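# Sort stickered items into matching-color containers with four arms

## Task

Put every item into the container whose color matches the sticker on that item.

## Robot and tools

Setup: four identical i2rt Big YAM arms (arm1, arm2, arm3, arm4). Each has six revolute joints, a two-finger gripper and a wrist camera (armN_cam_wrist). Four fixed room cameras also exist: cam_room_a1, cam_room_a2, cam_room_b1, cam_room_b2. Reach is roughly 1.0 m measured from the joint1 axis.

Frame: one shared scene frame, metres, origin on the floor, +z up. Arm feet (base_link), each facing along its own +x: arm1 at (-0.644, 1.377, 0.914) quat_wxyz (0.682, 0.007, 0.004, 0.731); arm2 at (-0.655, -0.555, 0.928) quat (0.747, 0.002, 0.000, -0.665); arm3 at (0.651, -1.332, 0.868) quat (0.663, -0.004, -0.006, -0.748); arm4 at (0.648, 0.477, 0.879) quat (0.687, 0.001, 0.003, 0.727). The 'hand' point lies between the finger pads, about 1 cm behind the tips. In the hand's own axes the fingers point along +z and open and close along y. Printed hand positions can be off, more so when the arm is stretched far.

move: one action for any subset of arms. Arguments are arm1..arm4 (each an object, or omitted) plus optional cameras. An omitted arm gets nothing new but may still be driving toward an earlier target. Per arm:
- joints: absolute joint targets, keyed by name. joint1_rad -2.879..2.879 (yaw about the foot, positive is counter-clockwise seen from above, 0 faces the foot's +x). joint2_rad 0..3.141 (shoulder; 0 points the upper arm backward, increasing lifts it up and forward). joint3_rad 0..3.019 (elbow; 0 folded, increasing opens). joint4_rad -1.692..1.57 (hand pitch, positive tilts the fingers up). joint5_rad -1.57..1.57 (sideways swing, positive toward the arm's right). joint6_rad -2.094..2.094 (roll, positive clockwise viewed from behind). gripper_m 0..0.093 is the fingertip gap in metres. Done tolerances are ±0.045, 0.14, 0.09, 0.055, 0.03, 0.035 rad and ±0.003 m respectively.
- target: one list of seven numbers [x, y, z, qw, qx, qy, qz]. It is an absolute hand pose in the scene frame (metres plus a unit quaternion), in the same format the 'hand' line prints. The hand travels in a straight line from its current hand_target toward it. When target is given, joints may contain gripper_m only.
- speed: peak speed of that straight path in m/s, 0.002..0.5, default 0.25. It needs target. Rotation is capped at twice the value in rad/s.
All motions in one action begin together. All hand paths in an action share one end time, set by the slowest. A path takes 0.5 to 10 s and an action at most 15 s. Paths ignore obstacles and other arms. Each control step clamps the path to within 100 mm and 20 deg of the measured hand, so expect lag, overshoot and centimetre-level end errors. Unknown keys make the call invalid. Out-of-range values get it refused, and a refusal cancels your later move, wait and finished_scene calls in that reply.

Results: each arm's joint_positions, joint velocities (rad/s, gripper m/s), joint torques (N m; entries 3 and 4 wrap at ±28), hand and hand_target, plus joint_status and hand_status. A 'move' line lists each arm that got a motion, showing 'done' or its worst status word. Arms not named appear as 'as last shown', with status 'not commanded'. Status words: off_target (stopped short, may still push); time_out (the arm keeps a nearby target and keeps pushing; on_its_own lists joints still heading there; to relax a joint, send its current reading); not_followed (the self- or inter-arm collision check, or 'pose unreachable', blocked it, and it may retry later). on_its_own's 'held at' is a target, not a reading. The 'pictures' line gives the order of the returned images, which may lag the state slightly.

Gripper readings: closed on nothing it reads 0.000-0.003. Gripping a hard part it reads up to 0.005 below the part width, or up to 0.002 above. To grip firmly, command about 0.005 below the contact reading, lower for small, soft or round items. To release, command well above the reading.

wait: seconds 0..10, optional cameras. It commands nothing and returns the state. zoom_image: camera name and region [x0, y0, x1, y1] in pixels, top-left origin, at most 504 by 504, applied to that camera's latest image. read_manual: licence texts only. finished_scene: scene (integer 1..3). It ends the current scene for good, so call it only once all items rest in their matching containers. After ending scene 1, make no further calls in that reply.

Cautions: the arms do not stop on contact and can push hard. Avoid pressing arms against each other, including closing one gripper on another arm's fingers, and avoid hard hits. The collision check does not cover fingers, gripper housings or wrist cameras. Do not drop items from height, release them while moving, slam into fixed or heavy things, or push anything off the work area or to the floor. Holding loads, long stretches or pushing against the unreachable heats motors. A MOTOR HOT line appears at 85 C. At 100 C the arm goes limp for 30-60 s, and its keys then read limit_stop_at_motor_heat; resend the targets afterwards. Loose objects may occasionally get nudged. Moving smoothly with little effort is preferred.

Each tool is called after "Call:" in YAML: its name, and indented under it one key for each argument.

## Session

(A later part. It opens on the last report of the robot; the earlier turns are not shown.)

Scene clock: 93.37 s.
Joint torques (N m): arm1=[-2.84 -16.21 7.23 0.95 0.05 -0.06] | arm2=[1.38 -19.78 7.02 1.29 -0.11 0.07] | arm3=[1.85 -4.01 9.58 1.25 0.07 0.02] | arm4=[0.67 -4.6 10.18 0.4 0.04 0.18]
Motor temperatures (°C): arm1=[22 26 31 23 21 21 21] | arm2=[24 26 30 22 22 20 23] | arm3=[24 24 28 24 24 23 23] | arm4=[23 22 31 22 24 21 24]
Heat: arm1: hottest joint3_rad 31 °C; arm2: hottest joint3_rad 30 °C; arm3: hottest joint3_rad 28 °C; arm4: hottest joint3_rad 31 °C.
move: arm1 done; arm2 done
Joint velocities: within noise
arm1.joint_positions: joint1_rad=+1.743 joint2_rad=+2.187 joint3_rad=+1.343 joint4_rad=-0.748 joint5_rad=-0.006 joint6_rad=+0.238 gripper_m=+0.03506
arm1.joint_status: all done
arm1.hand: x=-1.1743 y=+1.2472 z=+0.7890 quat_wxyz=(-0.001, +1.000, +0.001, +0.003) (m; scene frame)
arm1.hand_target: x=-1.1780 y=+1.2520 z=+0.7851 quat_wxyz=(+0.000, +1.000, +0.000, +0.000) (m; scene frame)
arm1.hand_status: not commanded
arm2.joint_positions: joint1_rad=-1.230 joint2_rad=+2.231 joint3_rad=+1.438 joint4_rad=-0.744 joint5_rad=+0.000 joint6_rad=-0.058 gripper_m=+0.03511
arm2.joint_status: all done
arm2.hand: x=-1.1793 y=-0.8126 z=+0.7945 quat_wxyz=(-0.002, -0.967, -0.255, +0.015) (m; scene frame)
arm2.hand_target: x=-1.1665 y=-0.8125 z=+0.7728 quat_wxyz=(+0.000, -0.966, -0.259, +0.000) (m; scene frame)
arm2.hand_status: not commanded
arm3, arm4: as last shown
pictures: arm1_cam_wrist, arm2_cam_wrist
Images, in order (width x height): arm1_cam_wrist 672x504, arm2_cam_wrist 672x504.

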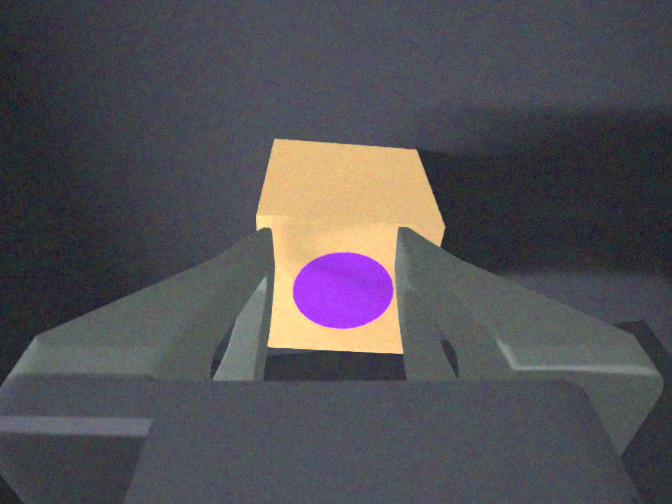

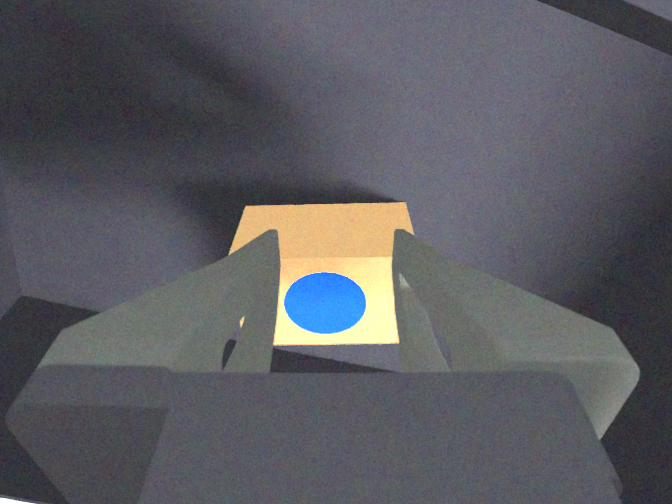

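Call:
move:
  arm1: {"joints":{"gripper_m":0.093}}
  arm2: {"joints":{"gripper_m":0.093}}
  cameras: []

Call:
move:
  arm1: {"target":[-1.168,1.254,0.752,0,1,0,0],"speed":0.1}
  arm2: {"target":[-1.154,-0.806,0.735,0,0.966,0.259,0],"speed":0.1}
  cameras: ["arm1_cam_wrist","arm2_cam_wrist"]

Call:
move:
  arm1: {"joints":{"gripper_m":0.035}}
  arm2: {"joints":{"gripper_m":0.035}}
  cameras: ["arm1_cam_wrist","arm2_cam_wrist"]

Scene clock: 102.93 s.
Joint torques (N m): arm1=[-2.55 -16.09 7.17 0.83 0.04 -0.06] | arm2=[1.49 -19.72 7.05 1.29 -0.11 0.08] | arm3=[1.85 -3.72 9.54 1.25 0.06 0.04] | arm4=[0.32 -4.48 10.17 0.32 0.05 0.19]
Motor temperatures (°C): arm1=[22 27 31 23 21 21 21] | arm2=[24 26 30 22 22 20 23] | arm3=[24 24 28 24 24 23 23] | arm4=[23 22 31 22 24 21 24]
Heat: arm1: hottest joint3_rad 31 °C; arm2: hottest joint3_rad 30 °C; arm3: hottest joint3_rad 28 °C; arm4: hottest joint3_rad 31 °C.
move: arm1 done; arm2 done
Joint velocities: within noise
arm1.joint_positions: joint1_rad=+1.743 joint2_rad=+2.187 joint3_rad=+1.343 joint4_rad=-0.748 joint5_rad=-0.006 joint6_rad=+0.238 gripper_m=+0.09293
arm1.joint_status: all done
arm1.hand: x=-1.1743 y=+1.2472 z=+0.7890 quat_wxyz=(-0.001, +1.000, +0.001, +0.003) (m; scene frame)
arm1.hand_target: x=-1.1780 y=+1.2520 z=+0.7851 quat_wxyz=(+0.000, +1.000, +0.000, +0.000) (m; scene frame)
arm1.hand_status: not commanded
arm2.joint_positions: joint1_rad=-1.230 joint2_rad=+2.231 joint3_rad=+1.438 joint4_rad=-0.744 joint5_rad=+0.000 joint6_rad=-0.058 gripper_m=+0.09289
arm2.joint_status: all done
arm2.hand: x=-1.1793 y=-0.8126 z=+0.7945 quat_wxyz=(-0.002, -0.967, -0.255, +0.015) (m; scene frame)
arm2.hand_target: x=-1.1665 y=-0.8125 z=+0.7728 quat_wxyz=(+0.000, -0.966, -0.259, +0.000) (m; scene frame)
arm2.hand_status: not commanded
arm3, arm4: as last shown
pictures: none
No camera images: "cameras" was empty.

Scene clock: 104.07 s.
Joint torques (N m): arm1=[-2.37 -15.56 6.64 1.05 0.03 -0.01] | arm2=[1.49 -20.07 6.49 1.28 -0.11 0.08] | arm3=[1.9 -4.01 9.58 1.29 0.07 0.03] | arm4=[0.21 -4.72 9.99 0.57 0.02 0.17]
Motor temperatures (°C): arm1=[22 27 31 23 21 21 21] | arm2=[24 26 30 22 22 20 23] | arm3=[24 24 28 24 24 23 23] | arm4=[23 22 31 22 24 21 24]
Heat: arm1: hottest joint3_rad 31 °C; arm2: hottest joint3_rad 30 °C; arm3: hottest joint3_rad 28 °C; arm4: hottest joint3_rad 31 °C.
move: arm1 done; arm2 off_target
Joint velocities: within noise
arm1.joint_positions: joint1_rad=+1.743 joint2_rad=+2.237 joint3_rad=+1.313 joint4_rad=-0.670 joint5_rad=-0.006 joint6_rad=+0.238 gripper_m=+0.09293
arm1.joint_status: not commanded
arm1.hand: x=-1.1644 y=+1.2499 z=+0.7555 quat_wxyz=(-0.001, +1.000, +0.001, +0.004) (m; scene frame)
arm1.hand_target: x=-1.1678 y=+1.2540 z=+0.7520 quat_wxyz=(+0.000, +1.000, +0.000, +0.000) (m; scene frame)
arm1.hand_status: done (0.006 m and 0.5 deg from the pose sent, 0.038 m and 0.4 deg at the start)
arm2.joint_positions: joint1_rad=-1.230 joint2_rad=+2.286 joint3_rad=+1.396 joint4_rad=-0.653 joint5_rad=+0.000 joint6_rad=-0.058 gripper_m=+0.09289
arm2.joint_status: not commanded
arm2.hand: x=-1.1652 y=-0.8056 z=+0.7536 quat_wxyz=(-0.001, -0.967, -0.255, +0.012) (m; scene frame)
arm2.hand_target: x=-1.1536 y=-0.8056 z=+0.7355 quat_wxyz=(+0.000, -0.966, -0.259, +0.000) (m; scene frame)
arm2.hand_status: off_target (0.022 m and 1.5 deg from the pose sent, 0.065 m and 1.9 deg at the start)
arm3.joint_positions: joint1_rad=+1.651 joint2_rad=+0.902 joint3_rad=+1.388 joint4_rad=-1.506 joint5_rad=-0.001 joint6_rad=-0.008 gripper_m=+0.09398
arm3.joint_status: not commanded
arm3.hand: x=+0.9582 y=-1.3384 z=+1.3046 quat_wxyz=(-0.272, -0.014, -0.962, +0.013) (m; scene frame)
arm3.hand_target: x=+0.9590 y=-1.3357 z=+1.3118 quat_wxyz=(-0.282, -0.013, -0.959, +0.011) (m; scene frame)
arm3.hand_status: not commanded
arm4.joint_positions: joint1_rad=-1.597 joint2_rad=+0.905 joint3_rad=+1.377 joint4_rad=-1.487 joint5_rad=+0.001 joint6_rad=-0.013 gripper_m=+0.09398
arm4.joint_status: not commanded
arm4.hand: x=+0.9621 y=+0.4877 z=+1.3108 quat_wxyz=(-0.272, +0.021, -0.962, +0.000) (m; scene frame)
arm4.hand_target: x=+0.9587 y=+0.4869 z=+1.3215 quat_wxyz=(-0.279, +0.014, -0.960, -0.002) (m; scene frame)
arm4.hand_status: not commanded
pictures: arm1_cam_wrist, arm2_cam_wrist
Images, in order (width x height): arm1_cam_wrist 672x504, arm2_cam_wrist 672x504.

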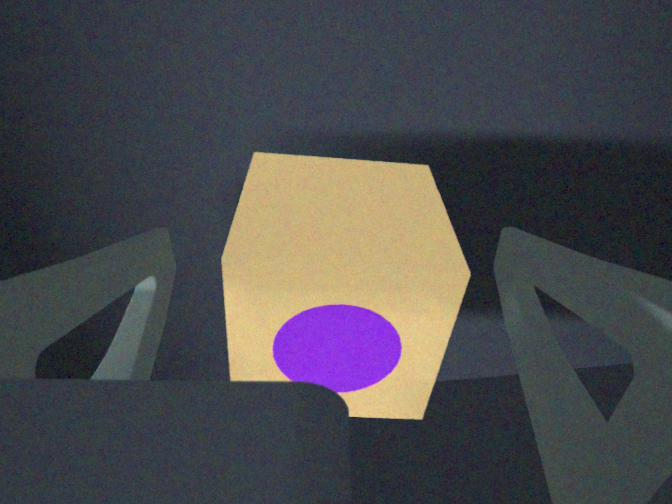

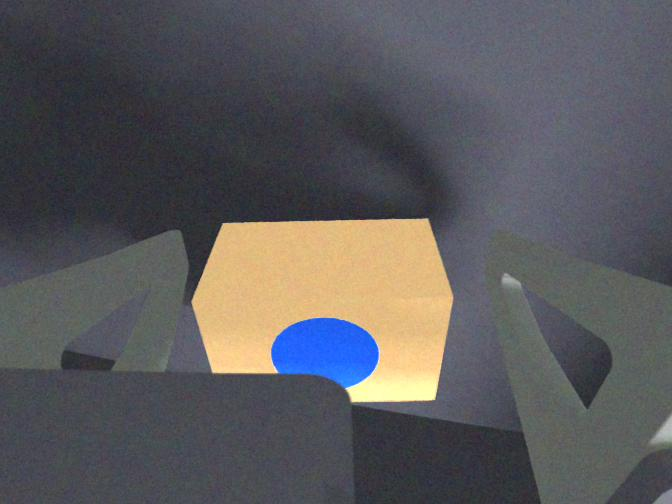

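Scene clock: 104.70 s.
Joint torques (N m): arm1=[-2.78 -16.32 6.32 1.01 0.08 -0.03] | arm2=[1.49 -19.96 6.5 1.25 -0.12 0.07] | arm3=[1.9 -3.96 9.57 1.22 0.08 0.02] | arm4=[0.32 -4.48 9.98 0.42 0.04 0.17]
Motor temperatures (°C): arm1=[22 27 31 23 21 21 21] | arm2=[24 26 29 22 22 20 23] | arm3=[24 24 28 24 24 23 23] | arm4=[23 22 31 22 24 21 24]
Heat: arm1: hottest joint3_rad 31 °C; arm2: hottest joint3_rad 29 °C; arm3: hottest joint3_rad 28 °C; arm4: hottest joint3_rad 31 °C.
move: arm1 off_target; arm2 off_target
Joint velocities: within noise
arm1.joint_positions: joint1_rad=+1.743 joint2_rad=+2.237 joint3_rad=+1.313 joint4_rad=-0.669 joint5_rad=-0.006 joint6_rad=+0.238 gripper_m=+0.05322
arm1.joint_status: gripper_m off_target (ended at +0.05324, target +0.03500)
arm1.hand: x=-1.1645 y=+1.2498 z=+0.7555 quat_wxyz=(-0.001, +1.000, +0.001, +0.004) (m; scene frame)
arm1.hand_target: x=-1.1678 y=+1.2540 z=+0.7520 quat_wxyz=(+0.000, +1.000, +0.000, +0.000) (m; scene frame)
arm1.hand_status: not commanded
arm2.joint_positions: joint1_rad=-1.230 joint2_rad=+2.286 joint3_rad=+1.396 joint4_rad=-0.653 joint5_rad=+0.000 joint6_rad=-0.058 gripper_m=+0.06843
arm2.joint_status: gripper_m off_target (ended at +0.06845, target +0.03500)
arm2.hand: x=-1.1653 y=-0.8056 z=+0.7536 quat_wxyz=(-0.001, -0.967, -0.255, +0.013) (m; scene frame)
arm2.hand_target: x=-1.1536 y=-0.8056 z=+0.7355 quat_wxyz=(+0.000, -0.966, -0.259, +0.000) (m; scene frame)
arm2.hand_status: not commanded
arm3, arm4: as last shown
pictures: arm1_cam_wrist, arm2_cam_wrist
Images, in order (width x height): arm1_cam_wrist 672x504, arm2_cam_wrist 672x504.

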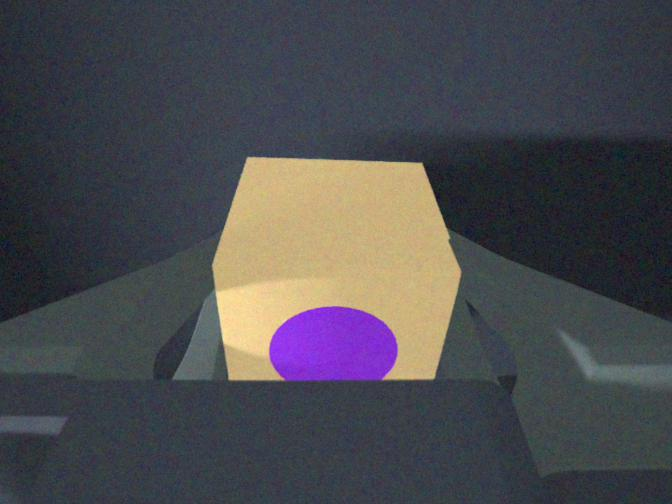

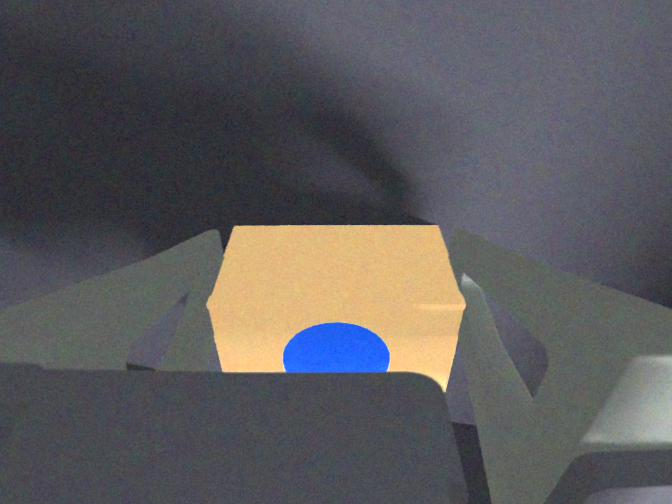

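Call:
move:
  arm1: {"target":[-1.12,1.25,1.1,0,1,0,0],"speed":0.3}
  arm2: {"target":[-1.12,-0.79,1.1,0,0.966,0.259,0],"speed":0.3}
  arm4: {"joints":{"joint1_rad":1.6,"joint2_rad":0.45,"joint3_rad":1.2,"joint4_rad":-0.75}}
  cameras: ["arm1_cam_wrist","arm2_cam_wrist","arm4_cam_wrist"]

Call:
move:
  arm1: {"joints":{"joint1_rad":-1.6,"joint2_rad":0.45,"joint3_rad":1.2,"joint4_rad":-0.75,"joint6_rad":0}}
  arm2: {"joints":{"joint1_rad":1.48,"joint2_rad":0.45,"joint3_rad":1.2,"joint4_rad":-0.75,"joint6_rad":0}}

Scene clock: 116.50 s.
Joint torques (N m): arm1=[-1.03 -12.51 14.04 -0.03 0.01 0.08] | arm2=[1.55 -16.85 13.91 0.17 -0.12 0.07] | arm3=[1.79 -3.96 9.57 1.22 0.06 0.02] | arm4=[0.67 4.07 8.28 2.13 0.1 0.19]
Motor temperatures (°C): arm1=[22 27 30 23 21 21 22] | arm2=[24 27 29 22 22 20 23] | arm3=[24 24 28 24 24 23 23] | arm4=[23 22 32 22 24 21 24]
Heat: arm1: hottest joint3_rad 30 °C; arm2: hottest joint3_rad 29 °C; arm3: hottest joint3_rad 28 °C; arm4: hottest joint3_rad 32 °C.
move: arm1 off_target; arm2 off_target; arm4 done
Joint velocities: within noise
arm1.joint_positions: joint1_rad=+1.749 joint2_rad=+1.661 joint3_rad=+1.421 joint4_rad=-1.376 joint5_rad=-0.006 joint6_rad=+0.249 gripper_m=+0.05322
arm1.joint_status: not commanded
arm1.hand: x=-1.1097 y=+1.2581 z=+1.0841 quat_wxyz=(-0.004, +1.000, -0.001, +0.015) (m; scene frame)
arm1.hand_target: x=-1.1193 y=+1.2501 z=+1.1001 quat_wxyz=(+0.000, +1.000, +0.000, +0.000) (m; scene frame)
arm1.hand_status: off_target (0.021 m and 1.8 deg from the pose sent, 0.347 m and 0.5 deg at the start)
arm2.joint_positions: joint1_rad=-1.230 joint2_rad=+1.704 joint3_rad=+1.484 joint4_rad=-1.360 joint5_rad=+0.000 joint6_rad=-0.058 gripper_m=+0.06843
arm2.joint_status: not commanded
arm2.hand: x=-1.1131 y=-0.7807 z=+1.0923 quat_wxyz=(+0.002, -0.967, -0.255, -0.006) (m; scene frame)
arm2.hand_target: x=-1.1197 y=-0.7898 z=+1.0999 quat_wxyz=(+0.000, -0.966, -0.259, +0.000) (m; scene frame)
arm2.hand_status: off_target (0.014 m and 0.8 deg from the pose sent, 0.350 m and 1.5 deg at the start)
arm3: as last shown
arm4.joint_positions: joint1_rad=+1.596 joint2_rad=+0.441 joint3_rad=+1.191 joint4_rad=-0.769 joint5_rad=+0.000 joint6_rad=-0.012 gripper_m=+0.09402
arm4.joint_status: all done
arm4.hand: x=+0.4159 y=+0.4607 z=+1.4898 quat_wxyz=(+0.025, +0.711, +0.032, -0.702) (m; scene frame)
arm4.hand_target: x=+0.4135 y=+0.4595 z=+1.4969 quat_wxyz=(+0.031, +0.705, +0.029, -0.708) (m; scene frame)
arm4.hand_status: not commanded
pictures: arm1_cam_wrist, arm2_cam_wrist, arm4_cam_wrist
Images, in order (width x height): arm1_cam_wrist 672x504, arm2_cam_wrist 672x504, arm4_cam_wrist 672x504.

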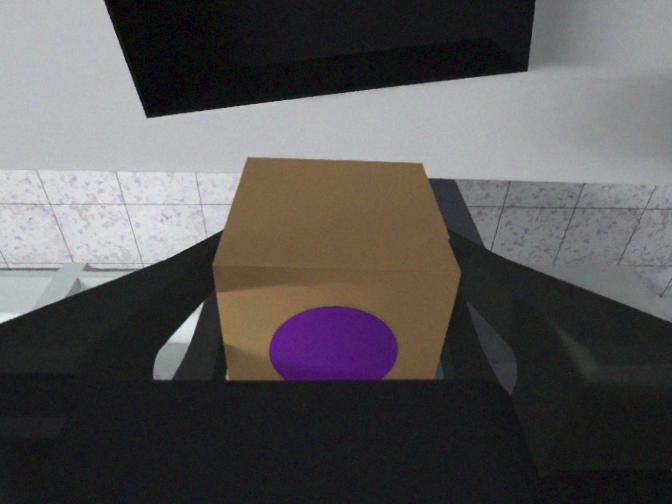

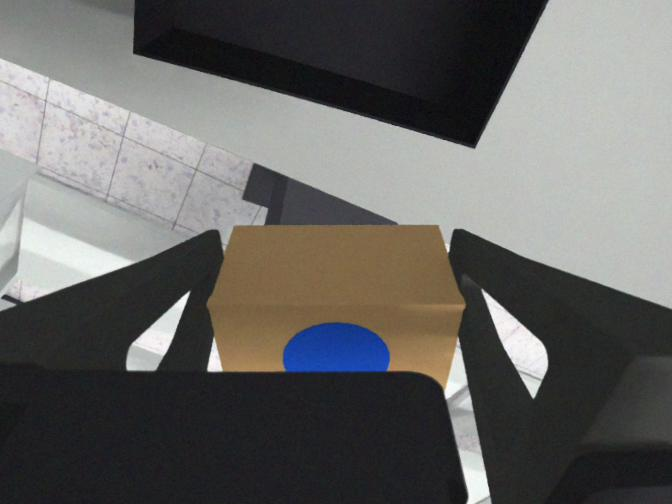

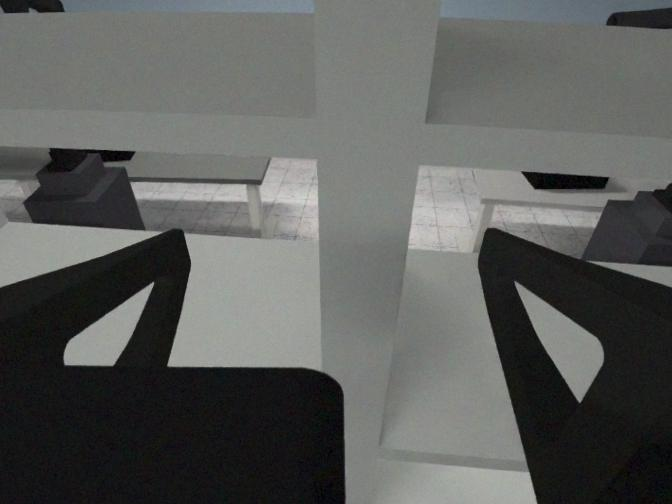

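Scene clock: 118.97 s.
Joint torques (N m): arm1=[-2.08 5.01 10.96 2.48 -0.06 -0.07] | arm2=[1.08 2.14 9.35 2.92 0.11 0.21] | arm3=[2.02 -3.9 9.54 1.21 0.07 0.03] | arm4=[1.44 3.96 8.36 2.18 0.07 0.14]
Motor temperatures (°C): arm1=[22 27 30 23 21 21 22] | arm2=[24 27 29 22 22 20 23] | arm3=[24 24 28 24 24 23 23] | arm4=[23 22 32 22 24 21 24]
Heat: arm1: hottest joint3_rad 30 °C; arm2: hottest joint3_rad 29 °C; arm3: hottest joint3_rad 28 °C; arm4: hottest joint3_rad 32 °C.
move: arm1 done; arm2 done
Joint velocities: within noise
arm1.joint_positions: joint1_rad=-1.594 joint2_rad=+0.444 joint3_rad=+1.182 joint4_rad=-0.764 joint5_rad=-0.005 joint6_rad=+0.007 gripper_m=+0.05323
arm1.joint_status: all done
arm1.hand: x=-0.3949 y=+1.3872 z=+1.5154 quat_wxyz=(-0.692, +0.015, -0.721, -0.021) (m; scene frame)
arm1.hand_target: x=-0.3962 y=+1.3858 z=+1.5269 quat_wxyz=(-0.701, +0.015, -0.712, -0.017) (m; scene frame)
arm1.hand_status: not commanded
arm2.joint_positions: joint1_rad=+1.476 joint2_rad=+0.452 joint3_rad=+1.207 joint4_rad=-0.758 joint5_rad=-0.005 joint6_rad=-0.014 gripper_m=+0.06844
arm2.joint_status: all done
arm2.hand: x=-0.4191 y=-0.5516 z=+1.5465 quat_wxyz=(-0.707, +0.013, -0.707, -0.006) (m; scene frame)
arm2.hand_target: x=-0.4184 y=-0.5511 z=+1.5454 quat_wxyz=(-0.708, +0.009, -0.706, -0.011) (m; scene frame)
arm2.hand_status: not commanded
arm3, arm4: as last shown
pictures: arm1_cam_wrist, arm2_cam_wrist, arm3_cam_wrist, arm4_cam_wrist, cam_room_a1, cam_room_a2, cam_room_b1, cam_room_b2
Images, in order (width x height): arm1_cam_wrist 672x504, arm2_cam_wrist 672x504, arm3_cam_wrist 672x504, arm4_cam_wrist 672x504, cam_room_a1 672x504, cam_room_a2 672x504, cam_room_b1 672x504, cam_room_b2 672x504.

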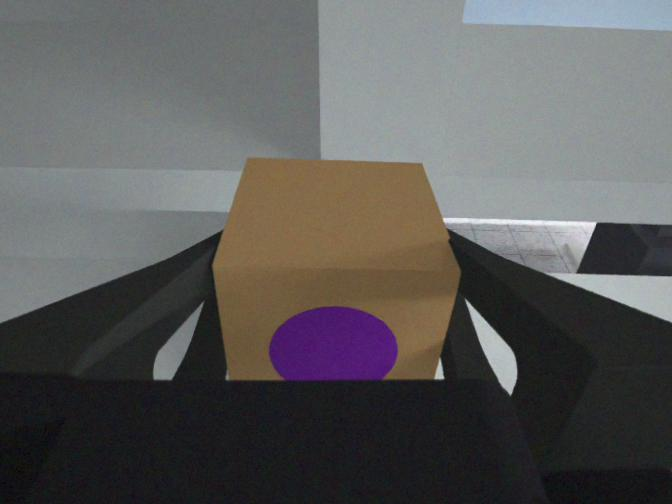

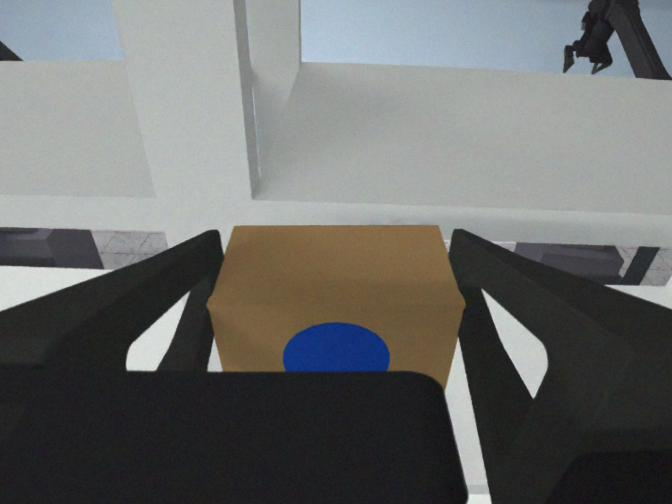

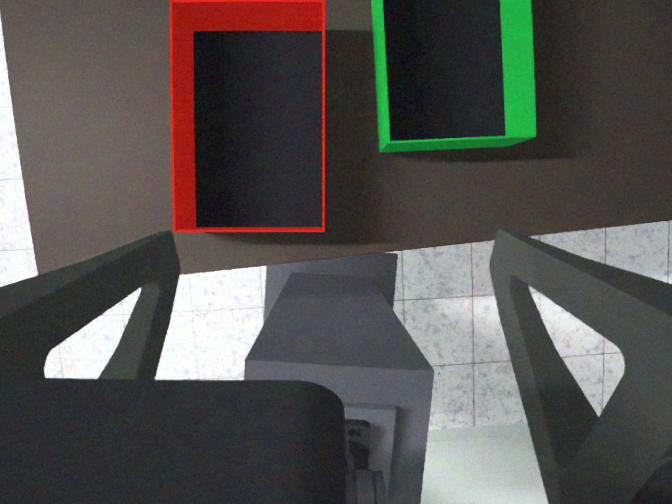

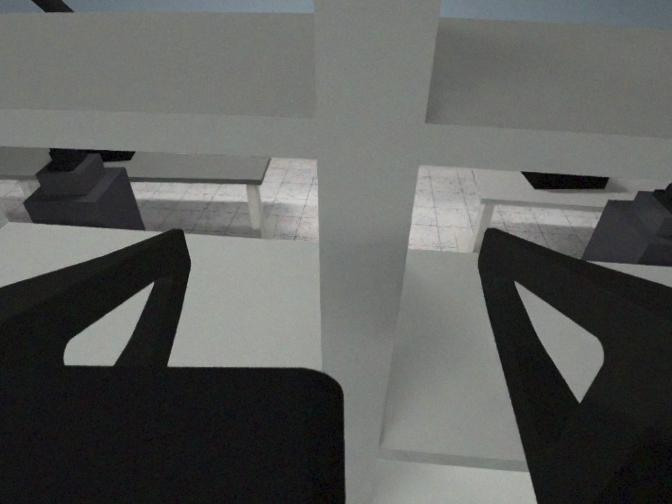

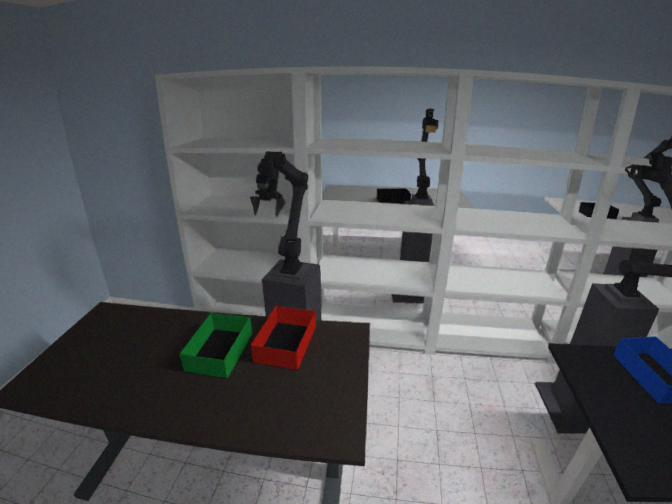

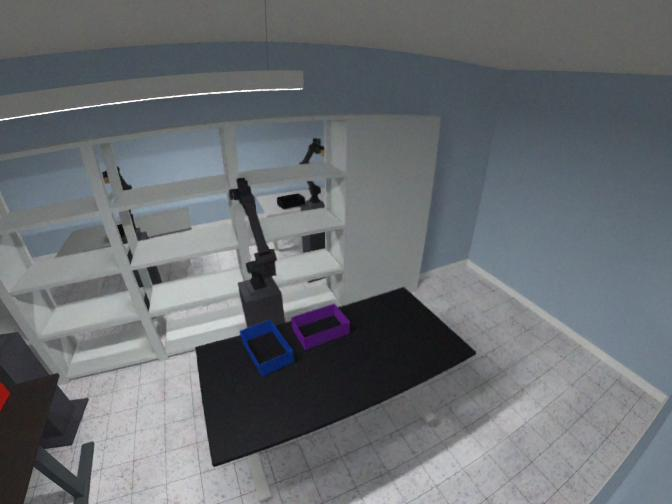

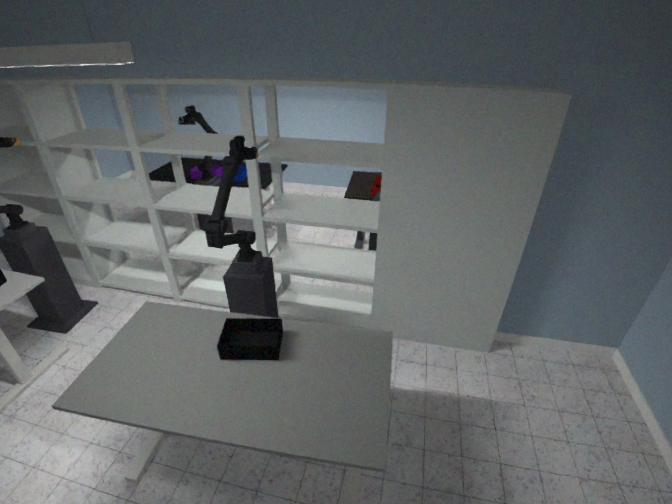

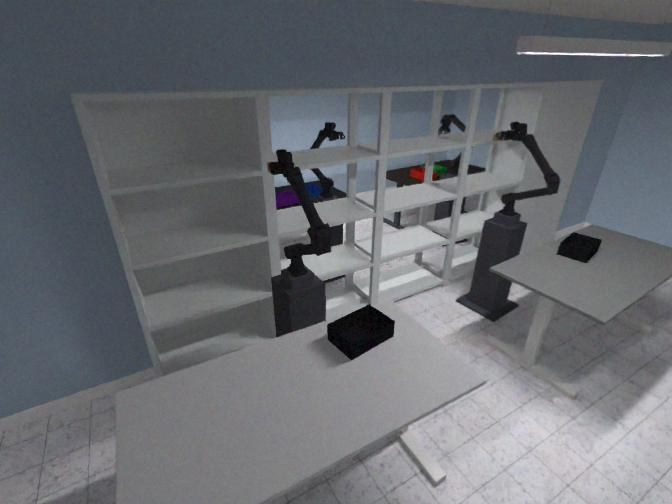

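Call:
move:
  arm1: {"target":[-0.31,1.145,1.27,0.568,0.242,0.767,-0.179],"speed":0.3}
  arm2: {"target":[-0.33,-0.28,1.27,0.559,-0.275,0.756,0.203],"speed":0.3}
  arm4: {"joints":{"joint1_rad":1.6,"joint2_rad":0.3,"joint3_rad":0.8,"joint4_rad":-0.7}}

Call:
move:
  arm1: {"target":[0.0,0.93,1.23,0.568,0.242,0.767,-0.179],"speed":0.2}
  arm2: {"target":[0.0,0.0,1.23,0.559,-0.275,0.756,0.203],"speed":0.2}

Scene clock: 161.87 s.
Joint torques (N m): arm1=[-2.32 -1.55 13.37 2.69 0.04 0.07] | arm2=[1.2 -5.77 12.15 3.55 -0.15 0.11] | arm3=[1.96 -3.9 9.54 1.25 0.06 0.03] | arm4=[1.2 2.67 9.68 1.92 0.12 0.18]
Motor temperatures (°C): arm1=[22 25 33 24 21 21 22] | arm2=[24 26 30 23 22 20 24] | arm3=[24 24 29 24 24 23 23] | arm4=[23 22 32 22 24 21 24]
Heat: arm1: hottest joint3_rad 33 °C; arm2: hottest joint3_rad 30 °C; arm3: hottest joint3_rad 29 °C; arm4: hottest joint3_rad 32 °C.
move: arm1 off_target; arm2 done; arm4 done
Joint velocities: within noise
arm1.joint_positions: joint1_rad=-2.247 joint2_rad=+0.725 joint3_rad=+0.703 joint4_rad=-0.311 joint5_rad=-0.008 joint6_rad=+0.003 gripper_m=+0.05323
arm1.joint_status: not commanded
arm1.hand: x=-0.3096 y=+1.1489 z=+1.2511 quat_wxyz=(-0.548, -0.242, -0.782, +0.171) (m; scene frame)
arm1.hand_target: x=-0.3105 y=+1.1453 z=+1.2699 quat_wxyz=(-0.567, -0.242, -0.766, +0.179) (m; scene frame)
arm1.hand_status: off_target (0.019 m and 3.0 deg from the pose sent, 0.355 m and 40.5 deg at the start)
arm2.joint_positions: joint1_rad=+2.157 joint2_rad=+0.816 joint3_rad=+0.718 joint4_rad=-0.226 joint5_rad=+0.015 joint6_rad=-0.003 gripper_m=+0.06844
arm2.joint_status: not commanded
arm2.hand: x=-0.3279 y=-0.2826 z=+1.2663 quat_wxyz=(-0.552, +0.276, -0.763, -0.195) (m; scene frame)
arm2.hand_target: x=-0.3301 y=-0.2800 z=+1.2701 quat_wxyz=(-0.559, +0.275, -0.756, -0.203) (m; scene frame)
arm2.hand_status: done (0.005 m and 1.4 deg from the pose sent, 0.398 m and 41.8 deg at the start)
arm3: as last shown
arm4.joint_positions: joint1_rad=+1.596 joint2_rad=+0.302 joint3_rad=+0.789 joint4_rad=-0.713 joint5_rad=+0.000 joint6_rad=-0.012 gripper_m=+0.09402
arm4.joint_status: all done
arm4.hand: x=+0.3910 y=+0.4582 z=+1.3118 quat_wxyz=(+0.023, +0.780, +0.036, -0.625) (m; scene frame)
arm4.hand_target: x=+0.3925 y=+0.4572 z=+1.3217 quat_wxyz=(+0.028, +0.772, +0.032, -0.634) (m; scene frame)
arm4.hand_status: not commanded
pictures: arm1_cam_wrist, arm2_cam_wrist, arm3_cam_wrist, arm4_cam_wrist, cam_room_a1, cam_room_a2, cam_room_b1, cam_room_b2
Images, in order (width x height): arm1_cam_wrist 672x504, arm2_cam_wrist 672x504, arm3_cam_wrist 672x504, arm4_cam_wrist 672x504, cam_room_a1 672x504, cam_room_a2 672x504, cam_room_b1 672x504, cam_room_b2 672x504.

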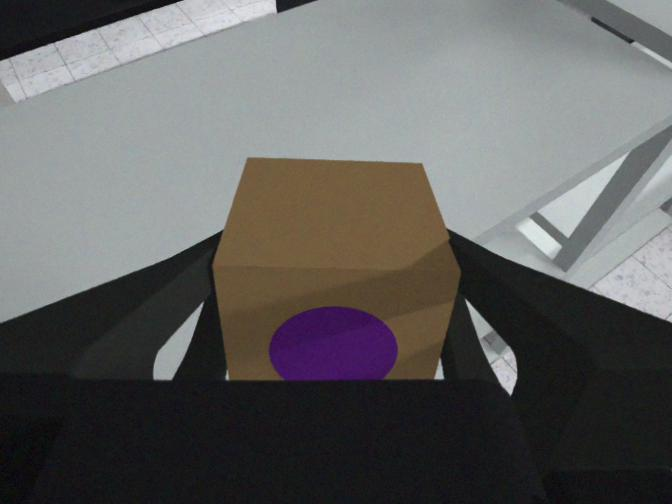

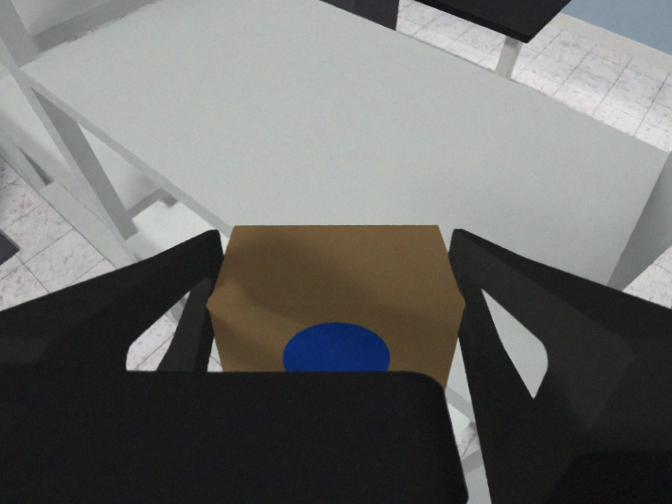

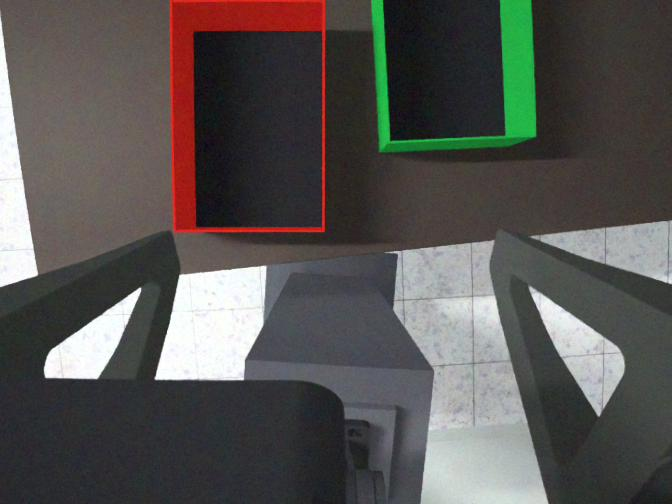

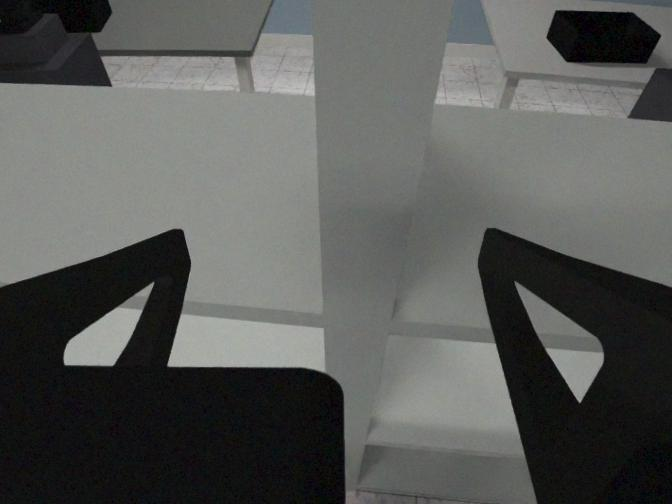

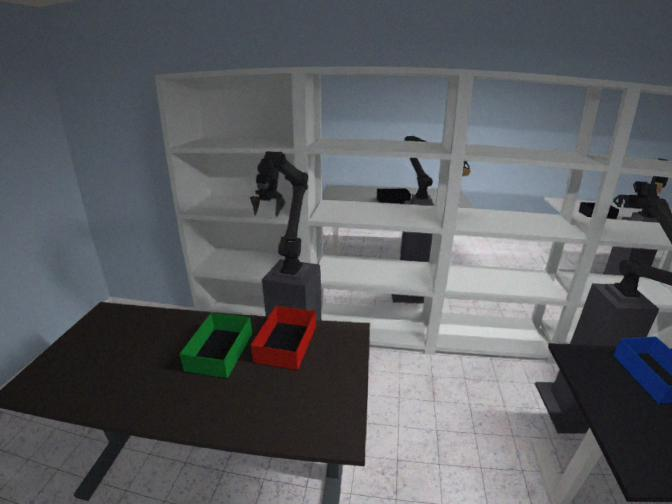

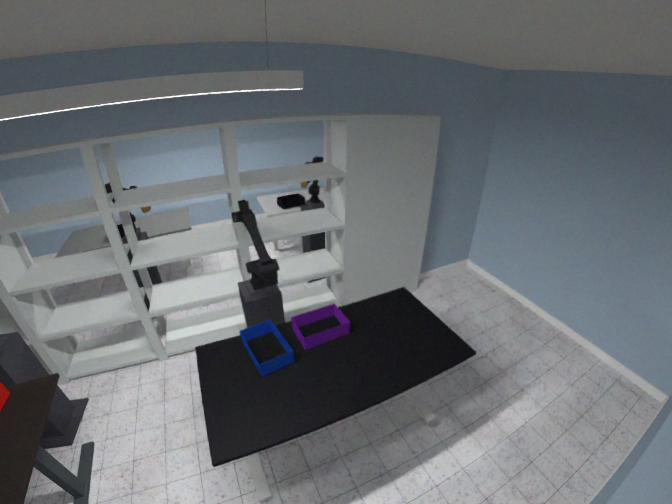

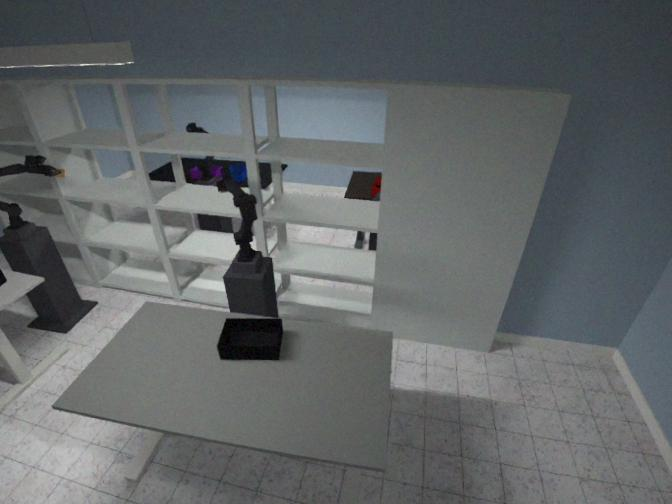

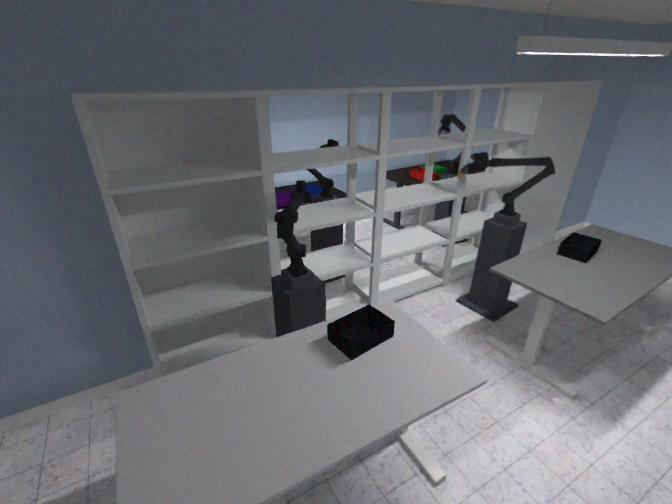

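Scene clock: 164.77 s.
Joint torques (N m): arm1=[-1.67 -15.74 17.99 1.33 0.1 0.05] | arm2=[0.91 -22.01 18.35 2.11 -0.15 0.11] | arm3=[1.85 -3.9 9.54 1.26 0.07 0.03] | arm4=[1.14 2.84 9.62 1.96 0.1 0.15]
Motor temperatures (°C): arm1=[22 25 33 24 21 21 22] | arm2=[24 26 31 23 22 20 24] | arm3=[24 24 29 24 24 23 23] | arm4=[23 22 31 22 24 21 24]
Heat: arm1: hottest joint3_rad 33 °C; arm2: hottest joint3_rad 31 °C; arm3: hottest joint3_rad 29 °C; arm4: hottest joint3_rad 31 °C.
move: arm1 off_target; arm2 off_target
Joint velocities: within noise
arm1.joint_positions: joint1_rad=-2.247 joint2_rad=+1.777 joint3_rad=+1.467 joint4_rad=-0.034 joint5_rad=-0.003 joint6_rad=+0.003 gripper_m=+0.05323
arm1.joint_status: not commanded
arm1.hand: x=-0.0126 y=+0.9409 z=+1.1903 quat_wxyz=(-0.544, -0.244, -0.784, +0.171) (m; scene frame)
arm1.hand_target: x=-0.0029 y=+0.9319 z=+1.2299 quat_wxyz=(-0.568, -0.242, -0.766, +0.179) (m; scene frame)
arm1.hand_status: off_target (0.043 m and 3.6 deg from the pose sent, 0.380 m and 3.0 deg at the start)
arm2.joint_positions: joint1_rad=+2.157 joint2_rad=+1.985 joint3_rad=+1.754 joint4_rad=-0.100 joint5_rad=+0.012 joint6_rad=-0.003 gripper_m=+0.06844
arm2.joint_status: not commanded
arm2.hand: x=-0.0110 y=-0.0132 z=+1.2122 quat_wxyz=(-0.548, +0.277, -0.764, -0.196) (m; scene frame)
arm2.hand_target: x=-0.0019 y=-0.0014 z=+1.2300 quat_wxyz=(-0.559, +0.275, -0.755, -0.203) (m; scene frame)
arm2.hand_status: off_target (0.025 m and 1.8 deg from the pose sent, 0.434 m and 1.4 deg at the start)
arm3, arm4: as last shown
pictures: arm1_cam_wrist, arm2_cam_wrist, arm3_cam_wrist, arm4_cam_wrist, cam_room_a1, cam_room_a2, cam_room_b1, cam_room_b2
Images, in order (width x height): arm1_cam_wrist 672x504, arm2_cam_wrist 672x504, arm3_cam_wrist 672x504, arm4_cam_wrist 672x504, cam_room_a1 672x504, cam_room_a2 672x504, cam_room_b1 672x504, cam_room_b2 672x504.

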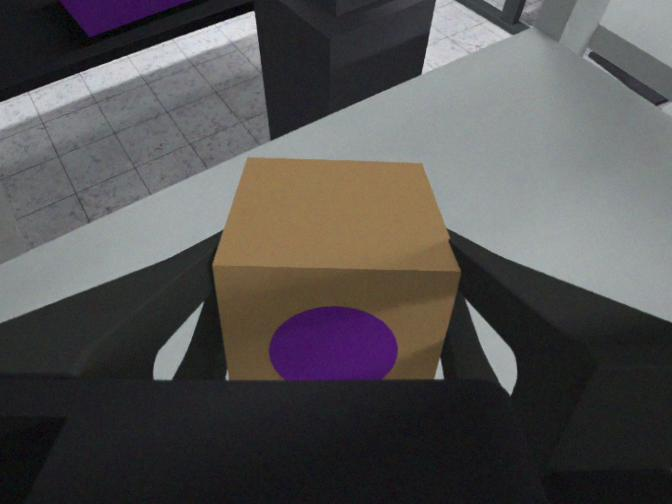

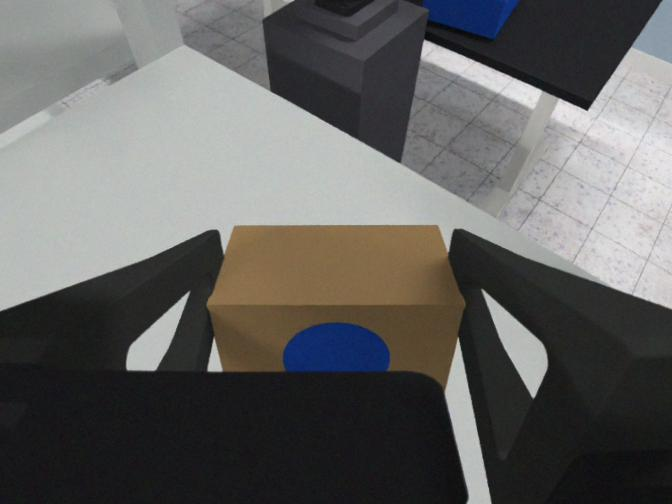

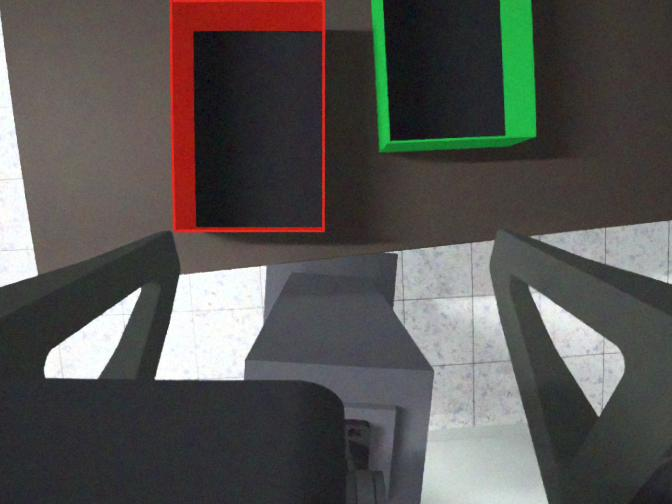

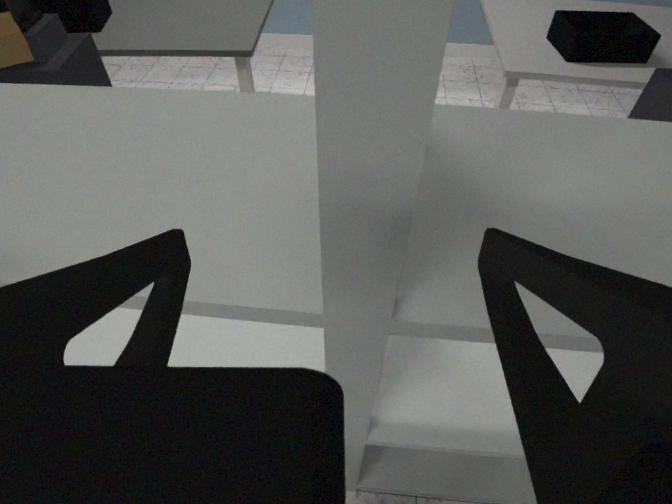

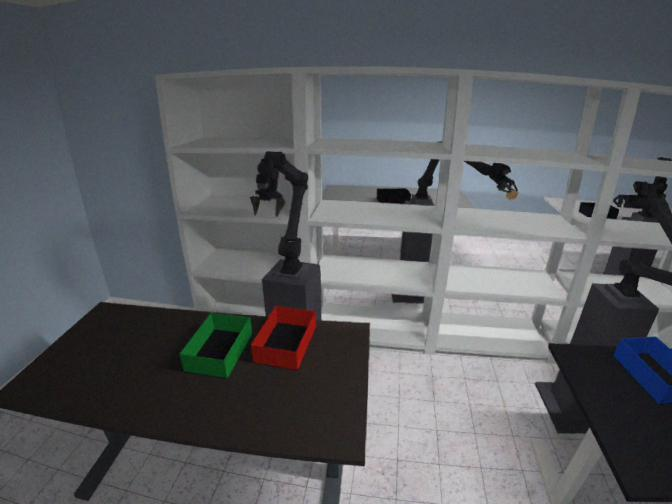

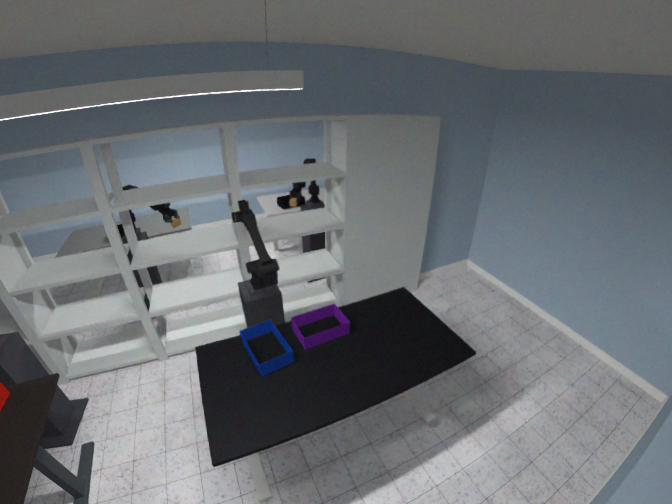

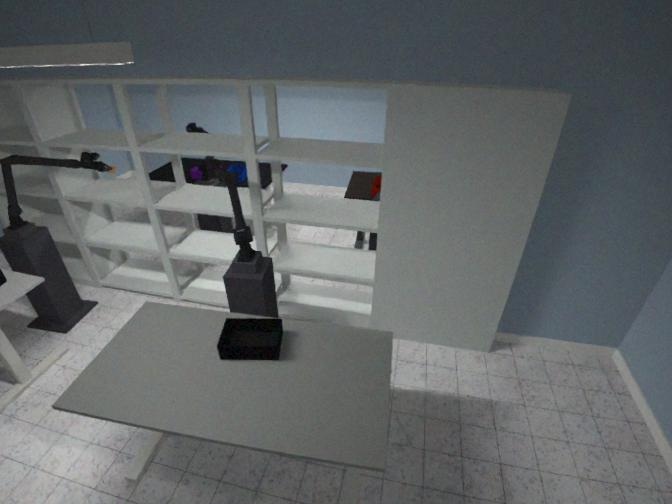

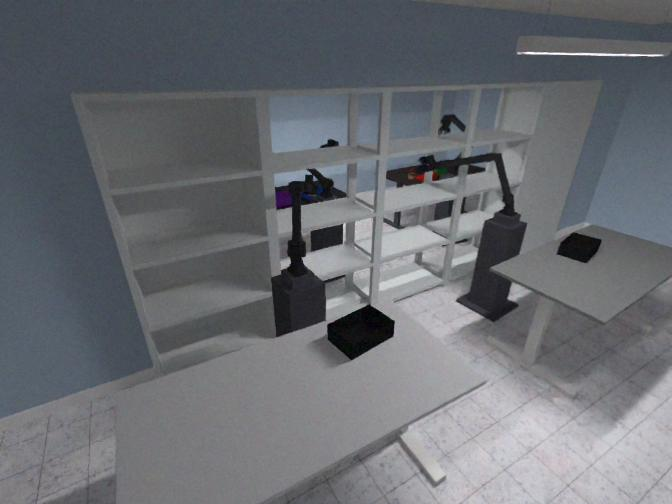

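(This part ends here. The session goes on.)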